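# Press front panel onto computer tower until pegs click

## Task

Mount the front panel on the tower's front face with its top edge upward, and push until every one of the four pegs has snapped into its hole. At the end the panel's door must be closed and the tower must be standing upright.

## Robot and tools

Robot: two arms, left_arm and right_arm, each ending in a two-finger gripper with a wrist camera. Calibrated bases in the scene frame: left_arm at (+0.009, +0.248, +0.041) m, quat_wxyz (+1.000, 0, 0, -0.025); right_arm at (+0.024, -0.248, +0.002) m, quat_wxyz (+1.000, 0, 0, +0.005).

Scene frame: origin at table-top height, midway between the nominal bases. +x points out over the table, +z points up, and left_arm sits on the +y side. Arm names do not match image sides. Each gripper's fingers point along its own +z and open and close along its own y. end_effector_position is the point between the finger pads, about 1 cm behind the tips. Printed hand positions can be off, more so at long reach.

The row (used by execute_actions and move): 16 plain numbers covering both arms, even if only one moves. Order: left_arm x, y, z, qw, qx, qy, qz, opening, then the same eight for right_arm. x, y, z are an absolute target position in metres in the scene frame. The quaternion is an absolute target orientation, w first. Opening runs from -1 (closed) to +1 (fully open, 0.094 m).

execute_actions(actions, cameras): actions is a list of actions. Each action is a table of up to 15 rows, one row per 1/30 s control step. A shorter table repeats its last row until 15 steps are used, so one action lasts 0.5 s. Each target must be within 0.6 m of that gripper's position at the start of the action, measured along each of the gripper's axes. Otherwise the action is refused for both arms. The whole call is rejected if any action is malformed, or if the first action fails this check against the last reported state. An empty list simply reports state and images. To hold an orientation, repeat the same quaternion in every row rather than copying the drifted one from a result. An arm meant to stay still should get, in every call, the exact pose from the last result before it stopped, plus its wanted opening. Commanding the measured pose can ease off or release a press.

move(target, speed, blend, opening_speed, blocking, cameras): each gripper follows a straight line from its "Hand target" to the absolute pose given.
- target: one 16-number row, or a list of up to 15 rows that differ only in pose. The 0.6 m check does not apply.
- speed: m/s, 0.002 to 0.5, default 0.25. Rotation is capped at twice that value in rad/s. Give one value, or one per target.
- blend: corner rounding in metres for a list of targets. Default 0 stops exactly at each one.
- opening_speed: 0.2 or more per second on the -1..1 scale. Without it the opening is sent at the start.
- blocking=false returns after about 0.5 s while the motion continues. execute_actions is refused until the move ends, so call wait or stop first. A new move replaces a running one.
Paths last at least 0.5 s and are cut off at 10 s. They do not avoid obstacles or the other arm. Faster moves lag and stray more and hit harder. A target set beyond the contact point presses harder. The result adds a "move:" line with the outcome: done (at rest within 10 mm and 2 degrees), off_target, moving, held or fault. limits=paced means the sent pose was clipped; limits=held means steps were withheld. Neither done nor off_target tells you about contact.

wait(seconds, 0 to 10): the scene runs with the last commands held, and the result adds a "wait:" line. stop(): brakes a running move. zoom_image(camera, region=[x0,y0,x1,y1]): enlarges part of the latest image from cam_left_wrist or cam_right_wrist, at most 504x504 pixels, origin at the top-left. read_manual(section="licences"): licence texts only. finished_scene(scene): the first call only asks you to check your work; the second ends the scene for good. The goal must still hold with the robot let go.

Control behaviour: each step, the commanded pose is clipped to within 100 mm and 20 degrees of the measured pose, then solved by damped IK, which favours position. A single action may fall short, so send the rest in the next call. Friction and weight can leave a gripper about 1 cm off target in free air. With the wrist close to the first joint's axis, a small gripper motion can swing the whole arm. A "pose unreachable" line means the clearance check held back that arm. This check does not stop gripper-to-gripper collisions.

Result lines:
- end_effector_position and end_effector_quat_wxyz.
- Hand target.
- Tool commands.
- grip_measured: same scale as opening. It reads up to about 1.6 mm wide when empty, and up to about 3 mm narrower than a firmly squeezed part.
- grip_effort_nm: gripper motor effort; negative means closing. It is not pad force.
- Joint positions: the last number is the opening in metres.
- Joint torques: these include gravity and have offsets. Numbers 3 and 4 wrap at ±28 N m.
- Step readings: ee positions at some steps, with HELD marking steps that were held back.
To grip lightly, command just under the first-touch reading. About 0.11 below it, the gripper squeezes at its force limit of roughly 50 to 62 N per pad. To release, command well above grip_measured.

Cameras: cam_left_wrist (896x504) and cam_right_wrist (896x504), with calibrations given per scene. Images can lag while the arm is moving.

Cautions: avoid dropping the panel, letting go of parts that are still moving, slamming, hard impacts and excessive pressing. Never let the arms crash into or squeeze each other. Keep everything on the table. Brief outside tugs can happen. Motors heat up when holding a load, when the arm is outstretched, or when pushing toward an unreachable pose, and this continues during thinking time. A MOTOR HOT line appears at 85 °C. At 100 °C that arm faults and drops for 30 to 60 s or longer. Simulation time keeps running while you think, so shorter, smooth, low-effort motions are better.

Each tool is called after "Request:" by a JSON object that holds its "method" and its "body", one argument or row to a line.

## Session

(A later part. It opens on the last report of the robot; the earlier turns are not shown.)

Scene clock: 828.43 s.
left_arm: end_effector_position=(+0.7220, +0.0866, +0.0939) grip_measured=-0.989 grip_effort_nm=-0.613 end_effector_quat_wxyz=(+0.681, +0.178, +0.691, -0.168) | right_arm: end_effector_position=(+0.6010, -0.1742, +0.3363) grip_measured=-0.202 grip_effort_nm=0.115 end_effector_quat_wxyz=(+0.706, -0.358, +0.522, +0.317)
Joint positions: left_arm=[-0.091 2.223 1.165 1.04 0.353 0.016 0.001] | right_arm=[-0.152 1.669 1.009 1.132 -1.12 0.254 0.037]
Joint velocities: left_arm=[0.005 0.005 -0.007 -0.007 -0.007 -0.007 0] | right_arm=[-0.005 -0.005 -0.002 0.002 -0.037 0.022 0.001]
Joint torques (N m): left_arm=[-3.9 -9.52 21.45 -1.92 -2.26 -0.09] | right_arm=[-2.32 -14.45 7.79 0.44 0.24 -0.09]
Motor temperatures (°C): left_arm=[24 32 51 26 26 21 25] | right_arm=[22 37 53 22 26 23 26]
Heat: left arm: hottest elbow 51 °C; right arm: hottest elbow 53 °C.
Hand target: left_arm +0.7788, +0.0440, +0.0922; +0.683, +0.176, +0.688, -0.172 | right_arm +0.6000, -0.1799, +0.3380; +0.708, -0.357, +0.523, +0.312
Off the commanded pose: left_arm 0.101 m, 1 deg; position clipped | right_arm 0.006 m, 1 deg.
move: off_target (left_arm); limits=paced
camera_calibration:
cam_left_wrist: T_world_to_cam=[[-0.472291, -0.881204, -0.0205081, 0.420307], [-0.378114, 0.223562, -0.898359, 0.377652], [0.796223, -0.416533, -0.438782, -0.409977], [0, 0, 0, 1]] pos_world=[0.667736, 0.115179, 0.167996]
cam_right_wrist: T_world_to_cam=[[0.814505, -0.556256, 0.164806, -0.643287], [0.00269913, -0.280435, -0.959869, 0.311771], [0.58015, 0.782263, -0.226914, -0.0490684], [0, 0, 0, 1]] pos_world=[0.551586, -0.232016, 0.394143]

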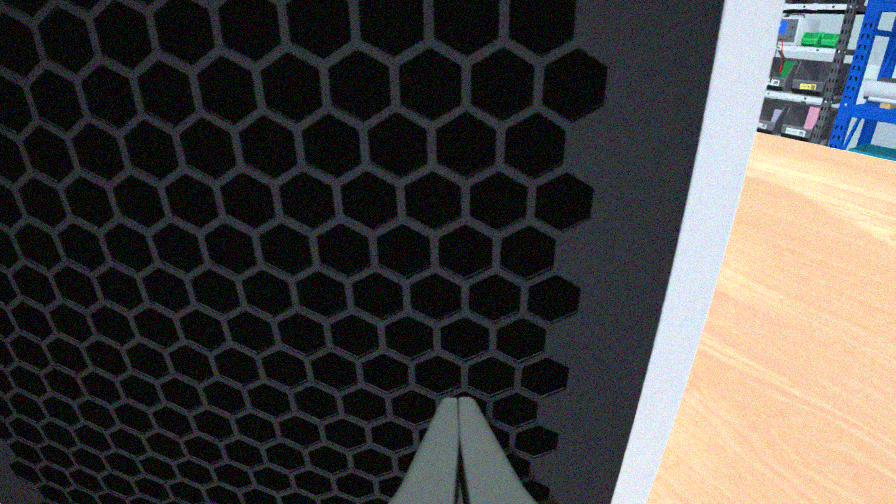

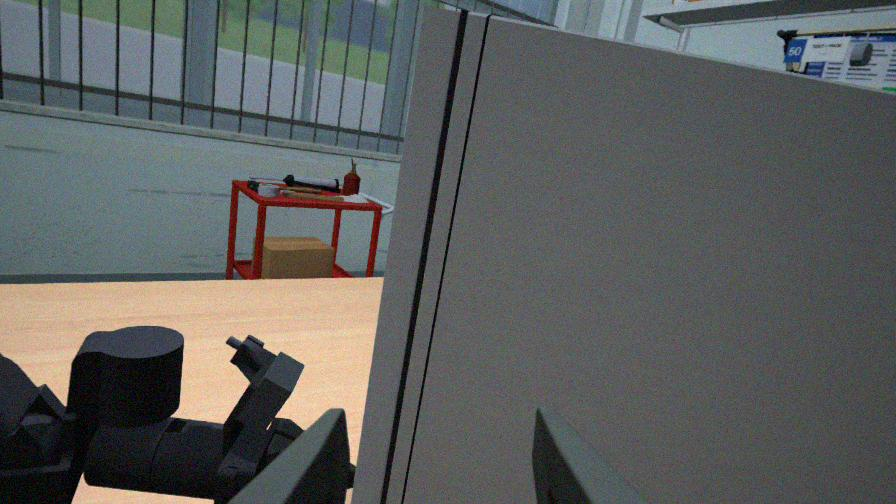

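Request:
{"method": "move", "body": {
  "target": [
    [0.63,0.13,0.10,0.682,0.176,0.689,-0.172,-1,0.60,-0.18,0.338,0.711,-0.359,0.526,0.3135,-0.2],
    [0.62,0.13,0.43,0.682,0.176,0.689,-0.172,-1,0.60,-0.18,0.338,0.711,-0.359,0.526,0.3135,-0.2],
    [0.76,0.057,0.435,0.682,0.176,0.689,-0.172,-1,0.60,-0.18,0.338,0.711,-0.359,0.526,0.3135,-0.2]
  ],
  "speed": [0.2,0.2,0.05]
}}

Request:
{"method": "move", "body": {
  "target": [
    [0.78,0.046,0.435,0.682,0.176,0.689,-0.172,-1,0.60,-0.18,0.338,0.711,-0.359,0.526,0.3135,-0.2]
  ],
  "speed": 0.04
}}

Request:
{"method": "zoom_image", "body": {
  "camera": "cam_right_wrist",
  "region": [300, 0, 600, 504]
}}

Scene clock: 841.87 s.
left_arm: end_effector_position=(+0.7202, +0.0807, +0.4218) grip_measured=-0.989 grip_effort_nm=-0.608 end_effector_quat_wxyz=(+0.668, +0.177, +0.702, -0.170) | right_arm: end_effector_position=(+0.6010, -0.1742, +0.3363) grip_measured=-0.202 grip_effort_nm=0.120 end_effector_quat_wxyz=(+0.706, -0.358, +0.522, +0.317)
Joint positions: left_arm=[-0.102 1.667 1.381 0.234 0.344 0.014 0.001] | right_arm=[-0.152 1.669 1.009 1.132 -1.12 0.254 0.037]
Joint velocities: left_arm=[-0.015 0.005 -0.002 0.002 -0.022 0.081 0] | right_arm=[-0.005 -0.005 0.002 -0.007 -0.051 0.007 0.001]
Joint torques (N m): left_arm=[-2.2 -6.65 18.43 2.63 -1.15 -0.05] | right_arm=[-1.55 -13.92 7.8 0.57 0.19 -0.1]
Motor temperatures (°C): left_arm=[24 31 55 26 27 21 25] | right_arm=[22 37 51 22 26 23 26]
Heat: left arm: hottest elbow 55 °C; right arm: hottest elbow 51 °C.
Hand target: left_arm +0.7563, +0.0582, +0.4292; +0.682, +0.176, +0.689, -0.172 | right_arm +0.6000, -0.1799, +0.3380; +0.708, -0.357, +0.523, +0.312
Off the commanded pose: left_arm 0.048 m, 2 deg | right_arm 0.006 m, 1 deg.
move: off_target (left_arm)
camera_calibration:
cam_left_wrist: T_world_to_cam=[[-0.474087, -0.880438, -0.00836864, 0.417111], [-0.407492, 0.227826, -0.884333, 0.687759], [0.780508, -0.415841, -0.466781, -0.244053], [0, 0, 0, 1]] pos_world=[0.668488, 0.109063, 0.49778]
cam_right_wrist: T_world_to_cam=[[0.814505, -0.556256, 0.164806, -0.643287], [0.00269913, -0.280435, -0.959869, 0.311771], [0.58015, 0.782263, -0.226914, -0.0490684], [0, 0, 0, 1]] pos_world=[0.551586, -0.232016, 0.394143]

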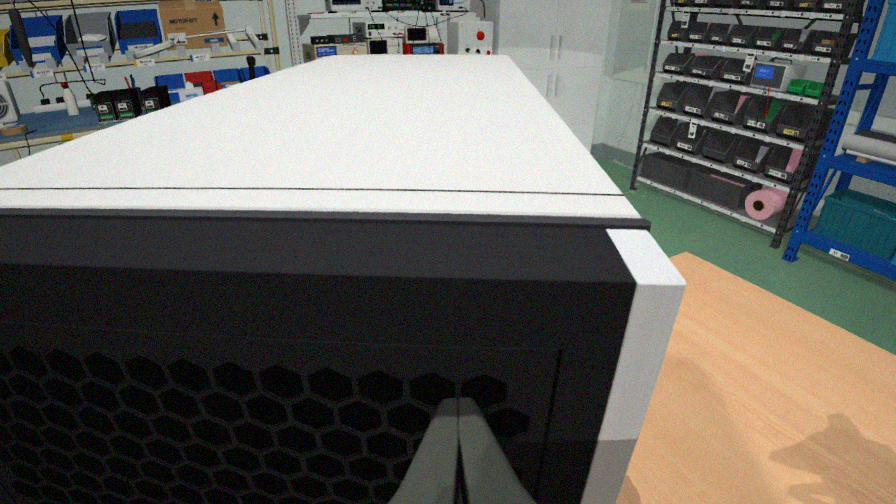

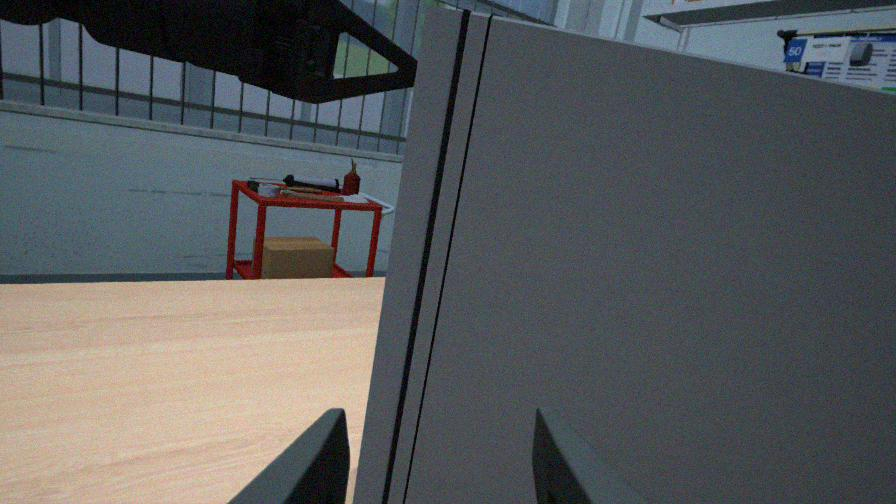

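Scene clock: 843.67 s.
left_arm: end_effector_position=(+0.7201, +0.0107, +0.4256) grip_measured=-0.989 grip_effort_nm=-0.613 end_effector_quat_wxyz=(+0.656, +0.218, +0.691, -0.211) | right_arm: end_effector_position=(+0.6010, -0.1742, +0.3363) grip_measured=-0.202 grip_effort_nm=0.125 end_effector_quat_wxyz=(+0.706, -0.358, +0.522, +0.317)
Joint positions: left_arm=[-0.188 1.716 1.457 0.205 0.378 0.014 0] | right_arm=[-0.152 1.669 1.009 1.132 -1.12 0.254 0.037]
Joint velocities: left_arm=[-0.005 -0.005 -0.002 -0.007 -0.051 0.066 0] | right_arm=[0.005 -0.005 -0.007 0.002 0.022 0.022 0]
Joint torques (N m): left_arm=[4.37 -9.17 16.69 3.03 -3 -0.04] | right_arm=[-2.2 -14.39 7.84 0.47 0.21 -0.11]
Motor temperatures (°C): left_arm=[24 31 55 26 27 21 25] | right_arm=[22 37 51 22 26 23 26]
Heat: left arm: hottest elbow 55 °C; right arm: hottest elbow 51 °C.
Hand target: left_arm +0.7683, +0.0510, +0.4321; +0.682, +0.176, +0.689, -0.172 | right_arm +0.6000, -0.1799, +0.3380; +0.708, -0.357, +0.523, +0.312
Off the commanded pose: left_arm 0.070 m, 7 deg | right_arm 0.006 m, 1 deg.
move: off_target (left_arm)
camera_calibration:
cam_left_wrist: T_world_to_cam=[[-0.575882, -0.817512, -0.00575011, 0.426939], [-0.380043, 0.273929, -0.883476, 0.686361], [0.723828, -0.506593, -0.46844, -0.228783], [0, 0, 0, 1]] pos_world=[0.672313, 0.0451141, 0.501667]
cam_right_wrist: T_world_to_cam=[[0.814505, -0.556256, 0.164806, -0.643287], [0.00269913, -0.280435, -0.959869, 0.311771], [0.58015, 0.782263, -0.226914, -0.0490684], [0, 0, 0, 1]] pos_world=[0.551586, -0.232016, 0.394143]

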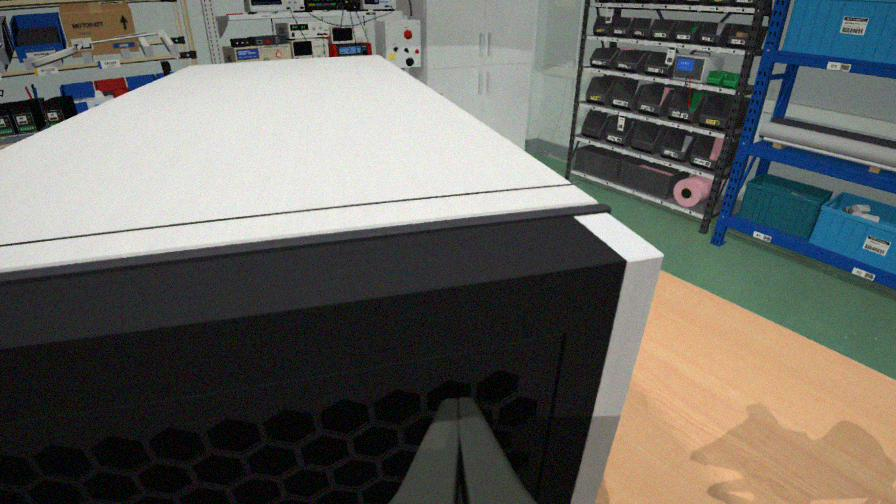

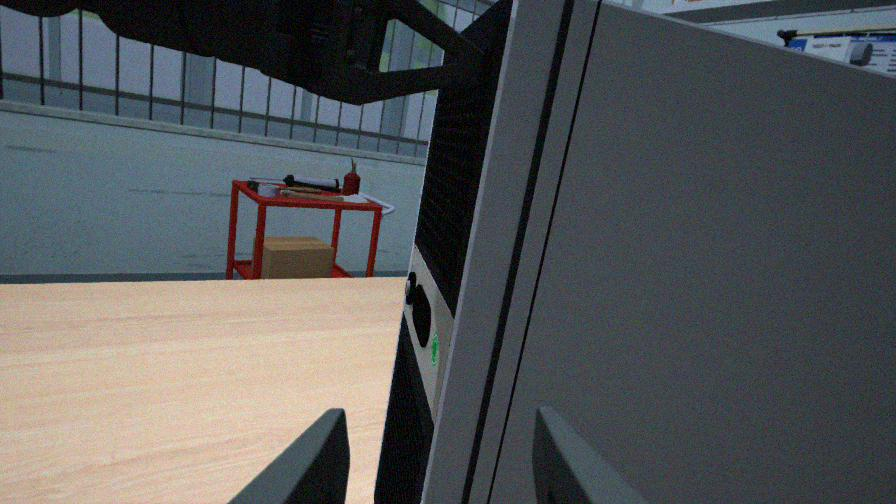

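Scaled by 1.000.

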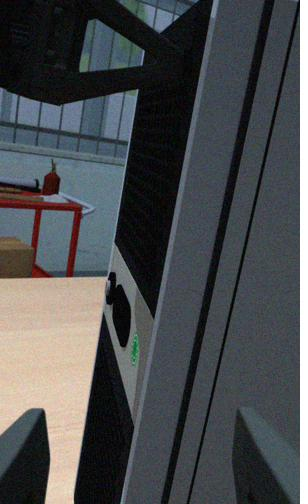

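Request:
{"method": "move", "body": {
  "target": [
    [0.63,0.06,0.44,0.682,0.176,0.689,-0.172,-1,0.60,-0.18,0.338,0.711,-0.359,0.526,0.3135,-0.2],
    [0.54,0.29,0.70,0.583,0.207,0.733,-0.284,-1,0.60,-0.18,0.338,0.711,-0.359,0.526,0.3135,-0.2]
  ]
}}

Request:
{"method": "zoom_image", "body": {
  "camera": "cam_left_wrist",
  "region": [260, 220, 600, 430]
}}

Request:
{"method": "zoom_image", "body": {
  "camera": "cam_right_wrist",
  "region": [400, 0, 700, 504]
}}

Request:
{"method": "move", "body": {
  "target": [
    [0.70,0.43,0.52,0.604,0.338,0.614,-0.370,-1,0.60,-0.18,0.338,0.711,-0.359,0.526,0.3135,-0.2],
    [0.7226,0.4366,0.4356,0.604,0.338,0.614,-0.370,-1,0.60,-0.18,0.338,0.711,-0.359,0.526,0.3135,-0.2]
  ],
  "cameras": ["cam_left_wrist"]
}}

Request:
{"method": "zoom_image", "body": {
  "camera": "cam_left_wrist",
  "region": [400, 60, 700, 400]
}}

Request:
{"method": "move", "body": {
  "target": [
    [0.70,0.44,0.12,0.604,0.338,0.614,-0.370,-1,0.60,-0.18,0.338,0.711,-0.359,0.526,0.3135,-0.2]
  ],
  "cameras": ["cam_left_wrist"]
}}

Request:
{"method": "zoom_image", "body": {
  "camera": "cam_left_wrist",
  "region": [400, 0, 700, 340]
}}

Scene clock: 856.67 s.
left_arm: end_effector_position=(+0.5401, +0.2892, +0.6904) grip_measured=-0.989 grip_effort_nm=-0.608 end_effector_quat_wxyz=(+0.576, +0.196, +0.737, -0.295) | right_arm: end_effector_position=(+0.6010, -0.1742, +0.3363) grip_measured=-0.202 grip_effort_nm=0.120 end_effector_quat_wxyz=(+0.706, -0.358, +0.522, +0.317)
Joint positions: left_arm=[0.415 1.417 1.93 -0.86 1.073 0.095 0.001] | right_arm=[-0.152 1.669 1.009 1.132 -1.12 0.254 0.037]
Joint velocities: left_arm=[-0.005 0.005 0.012 -0.007 -0.037 0.007 0] | right_arm=[0.005 -0.005 0.002 0.017 -0.066 0.081 0]
Joint torques (N m): left_arm=[-0.09 -8 11.33 1.54 0.33 0.17] | right_arm=[-1.85 -13.74 7.83 0.29 0.23 -0.12]
Motor temperatures (°C): left_arm=[24 31 54 26 29 21 25] | right_arm=[22 37 50 22 26 23 26]
Heat: left arm: hottest elbow 54 °C; right arm: hottest elbow 50 °C.
Hand target: left_arm +0.5421, +0.2906, +0.7022; +0.584, +0.205, +0.731, -0.287 | right_arm +0.6000, -0.1799, +0.3380; +0.708, -0.357, +0.523, +0.312
Off the commanded pose: left_arm 0.010 m, 2 deg | right_arm 0.006 m, 1 deg.
move: done
camera_calibration:
cam_left_wrist: T_world_to_cam=[[-0.629493, -0.751448, 0.19765, 0.421958], [-0.539883, 0.240059, -0.806782, 0.818864], [0.558807, -0.614571, -0.55681, 0.347983], [0, 0, 0, 1]] pos_world=[0.513256, 0.334364, 0.771005]
cam_right_wrist: T_world_to_cam=[[0.814505, -0.556256, 0.164806, -0.643287], [0.00269913, -0.280435, -0.959869, 0.311771], [0.58015, 0.782263, -0.226914, -0.0490684], [0, 0, 0, 1]] pos_world=[0.551586, -0.232016, 0.394143]

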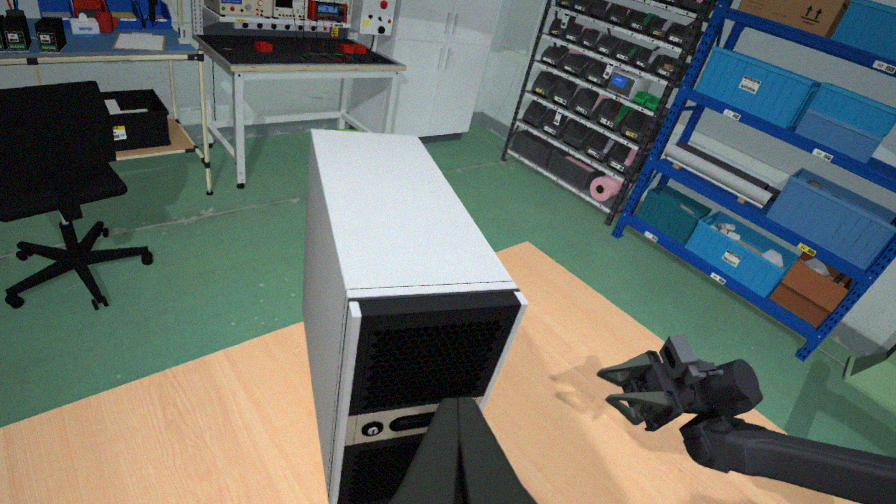

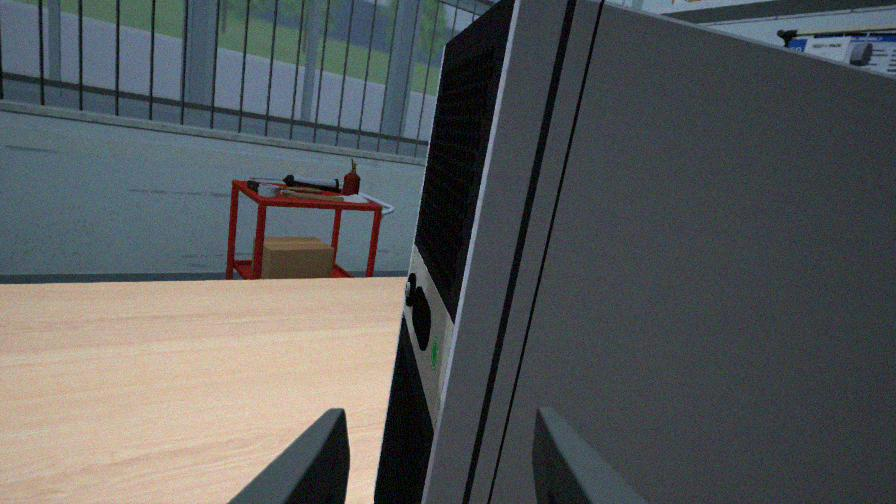

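Scaled by 1.482 from the camera's 896x504 image, which has a finer 1280x720 frame.

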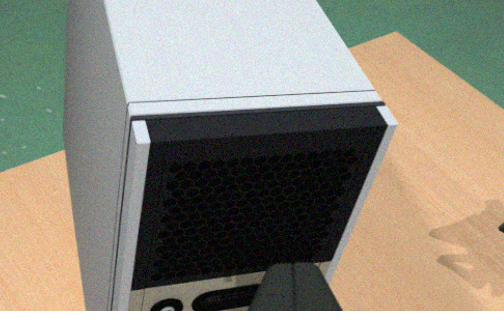

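Scaled by 1.000.

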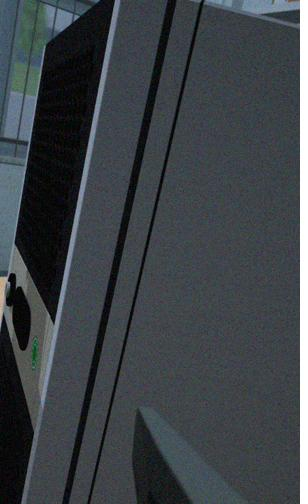

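Scene clock: 859.20 s.
left_arm: end_effector_position=(+0.7098, +0.4363, +0.4482) grip_measured=-0.989 grip_effort_nm=-0.608 end_effector_quat_wxyz=(+0.603, +0.343, +0.620, -0.366) | right_arm: end_effector_position=(+0.6010, -0.1742, +0.3363) grip_measured=-0.202 grip_effort_nm=0.129 end_effector_quat_wxyz=(+0.706, -0.358, +0.522, +0.317)
Joint positions: left_arm=[0.552 2.025 1.996 -0.267 1.553 0.256 0.001] | right_arm=[-0.152 1.669 1.009 1.132 -1.12 0.254 0.037]
Joint velocities: left_arm=[-0.005 -0.015 -0.017 0.017 0.022 -0.022 0.001] | right_arm=[-0.005 -0.005 -0.002 0.012 0.007 0.022 0]
Joint torques (N m): left_arm=[-0.15 -17.49 9.21 2.09 0.33 0.05] | right_arm=[-1.73 -14.15 7.77 0.55 0.19 -0.14]
Motor temperatures (°C): left_arm=[24 31 53 26 29 21 25] | right_arm=[22 37 50 22 26 23 26]
Heat: left arm: hottest elbow 53 °C; right arm: hottest elbow 50 °C.
Hand target: left_arm +0.7164, +0.4366, +0.4337; +0.601, +0.343, +0.620, -0.370 | right_arm +0.6000, -0.1799, +0.3380; +0.708, -0.357, +0.523, +0.312
Off the commanded pose: left_arm 0.018 m, 1 deg | right_arm 0.006 m, 1 deg.
move: off_target (left_arm)
camera_calibration:
cam_left_wrist: T_world_to_cam=[[-0.866455, -0.498398, 0.029224, 0.8205], [-0.236418, 0.358043, -0.903278, 0.456063], [0.439729, -0.78956, -0.428059, 0.311857], [0, 0, 0, 1]] pos_world=[0.681616, 0.491875, 0.521467]
Images, in order (width x height): cam_left_wrist 896x504.

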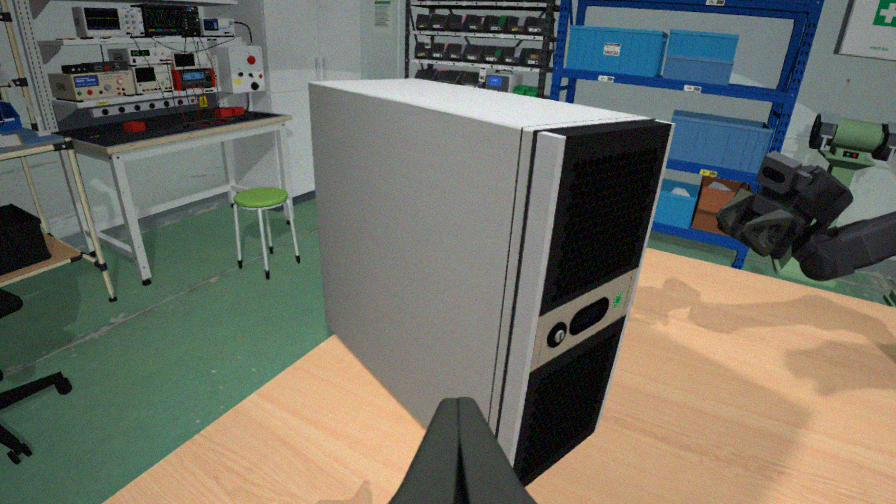

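Scaled by 1.482 from the camera's 896x504 image, which has a finer 1280x720 frame.

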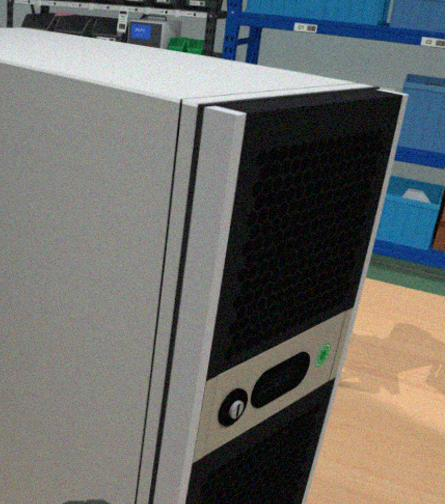

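Scene clock: 861.20 s.
left_arm: end_effector_position=(+0.6931, +0.4304, +0.1262) grip_measured=-0.989 grip_effort_nm=-0.613 end_effector_quat_wxyz=(+0.597, +0.337, +0.624, -0.376) | right_arm: end_effector_position=(+0.6010, -0.1742, +0.3363) grip_measured=-0.202 grip_effort_nm=0.125 end_effector_quat_wxyz=(+0.706, -0.358, +0.522, +0.317)
Joint positions: left_arm=[0.556 2.303 1.637 0.02 1.561 0.579 0.001] | right_arm=[-0.152 1.669 1.009 1.132 -1.12 0.254 0.037]
Joint velocities: left_arm=[-0.005 -0.005 -0.017 0.002 0.007 -0.051 0] | right_arm=[-0.015 -0.005 -0.002 0.007 0.051 -0.007 0]
Joint torques (N m): left_arm=[0.73 -19.25 8.08 1.91 0.59 0.14] | right_arm=[-2.2 -14.39 7.73 0.46 0.23 -0.14]
Motor temperatures (°C): left_arm=[24 31 53 26 28 21 25] | right_arm=[22 37 50 22 26 23 26]
Heat: left arm: hottest elbow 53 °C; right arm: hottest elbow 50 °C.
Hand target: left_arm +0.6944, +0.4370, +0.1205; +0.602, +0.341, +0.621, -0.368 | right_arm +0.6000, -0.1799, +0.3380; +0.708, -0.357, +0.523, +0.312
Off the commanded pose: left_arm 0.013 m, 2 deg | right_arm 0.006 m, 1 deg.
joint sent to its limit (left arm) — joint 5 (wrist yaw), upper limit. The joint targets are off in position, not in orientation.
move: off_target (left_arm)
camera_calibration:
cam_left_wrist: T_world_to_cam=[[-0.868219, -0.493062, 0.0555449, 0.808002], [-0.255298, 0.347923, -0.902093, 0.180681], [0.425462, -0.797395, -0.427951, 0.189956], [0, 0, 0, 1]] pos_world=[0.666832, 0.487002, 0.199403]
Images, in order (width x height): cam_left_wrist 896x504.

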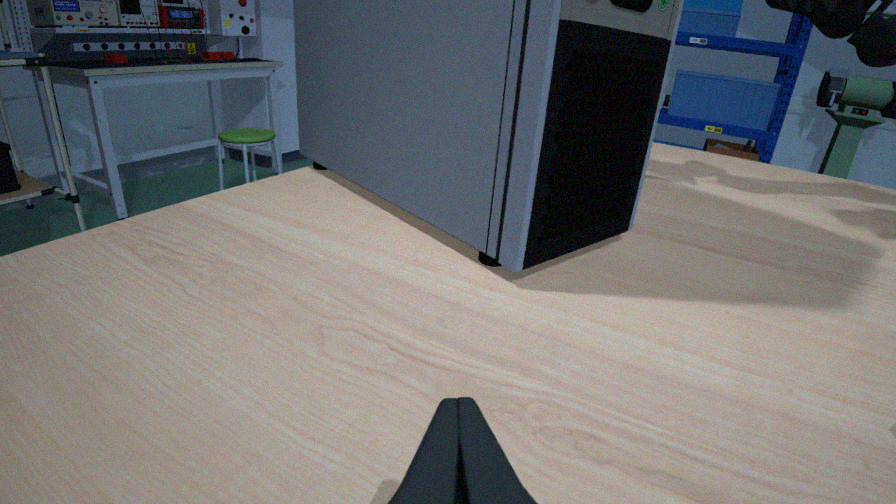

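Scaled by 1.482 from the camera's 896x504 image, which has a finer 1280x720 frame.

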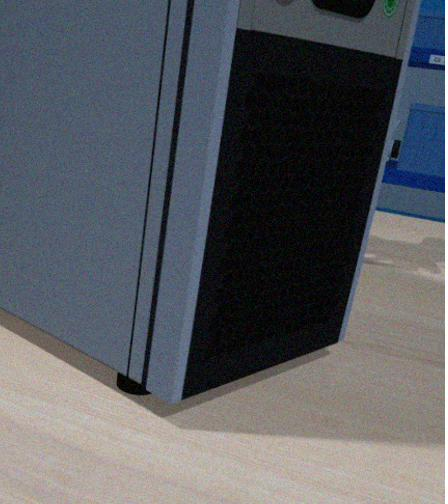

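Request:
{"method": "finished_scene", "body": {
  "scene": 2
}}

This call ended nothing. Check each condition of the task against the scene as it is now, look again where you are not sure, and mend what is not met. Then call finished_scene again.

Request:
{"method": "finished_scene", "body": {
  "scene": 2
}}

The scene is finished: the task was done.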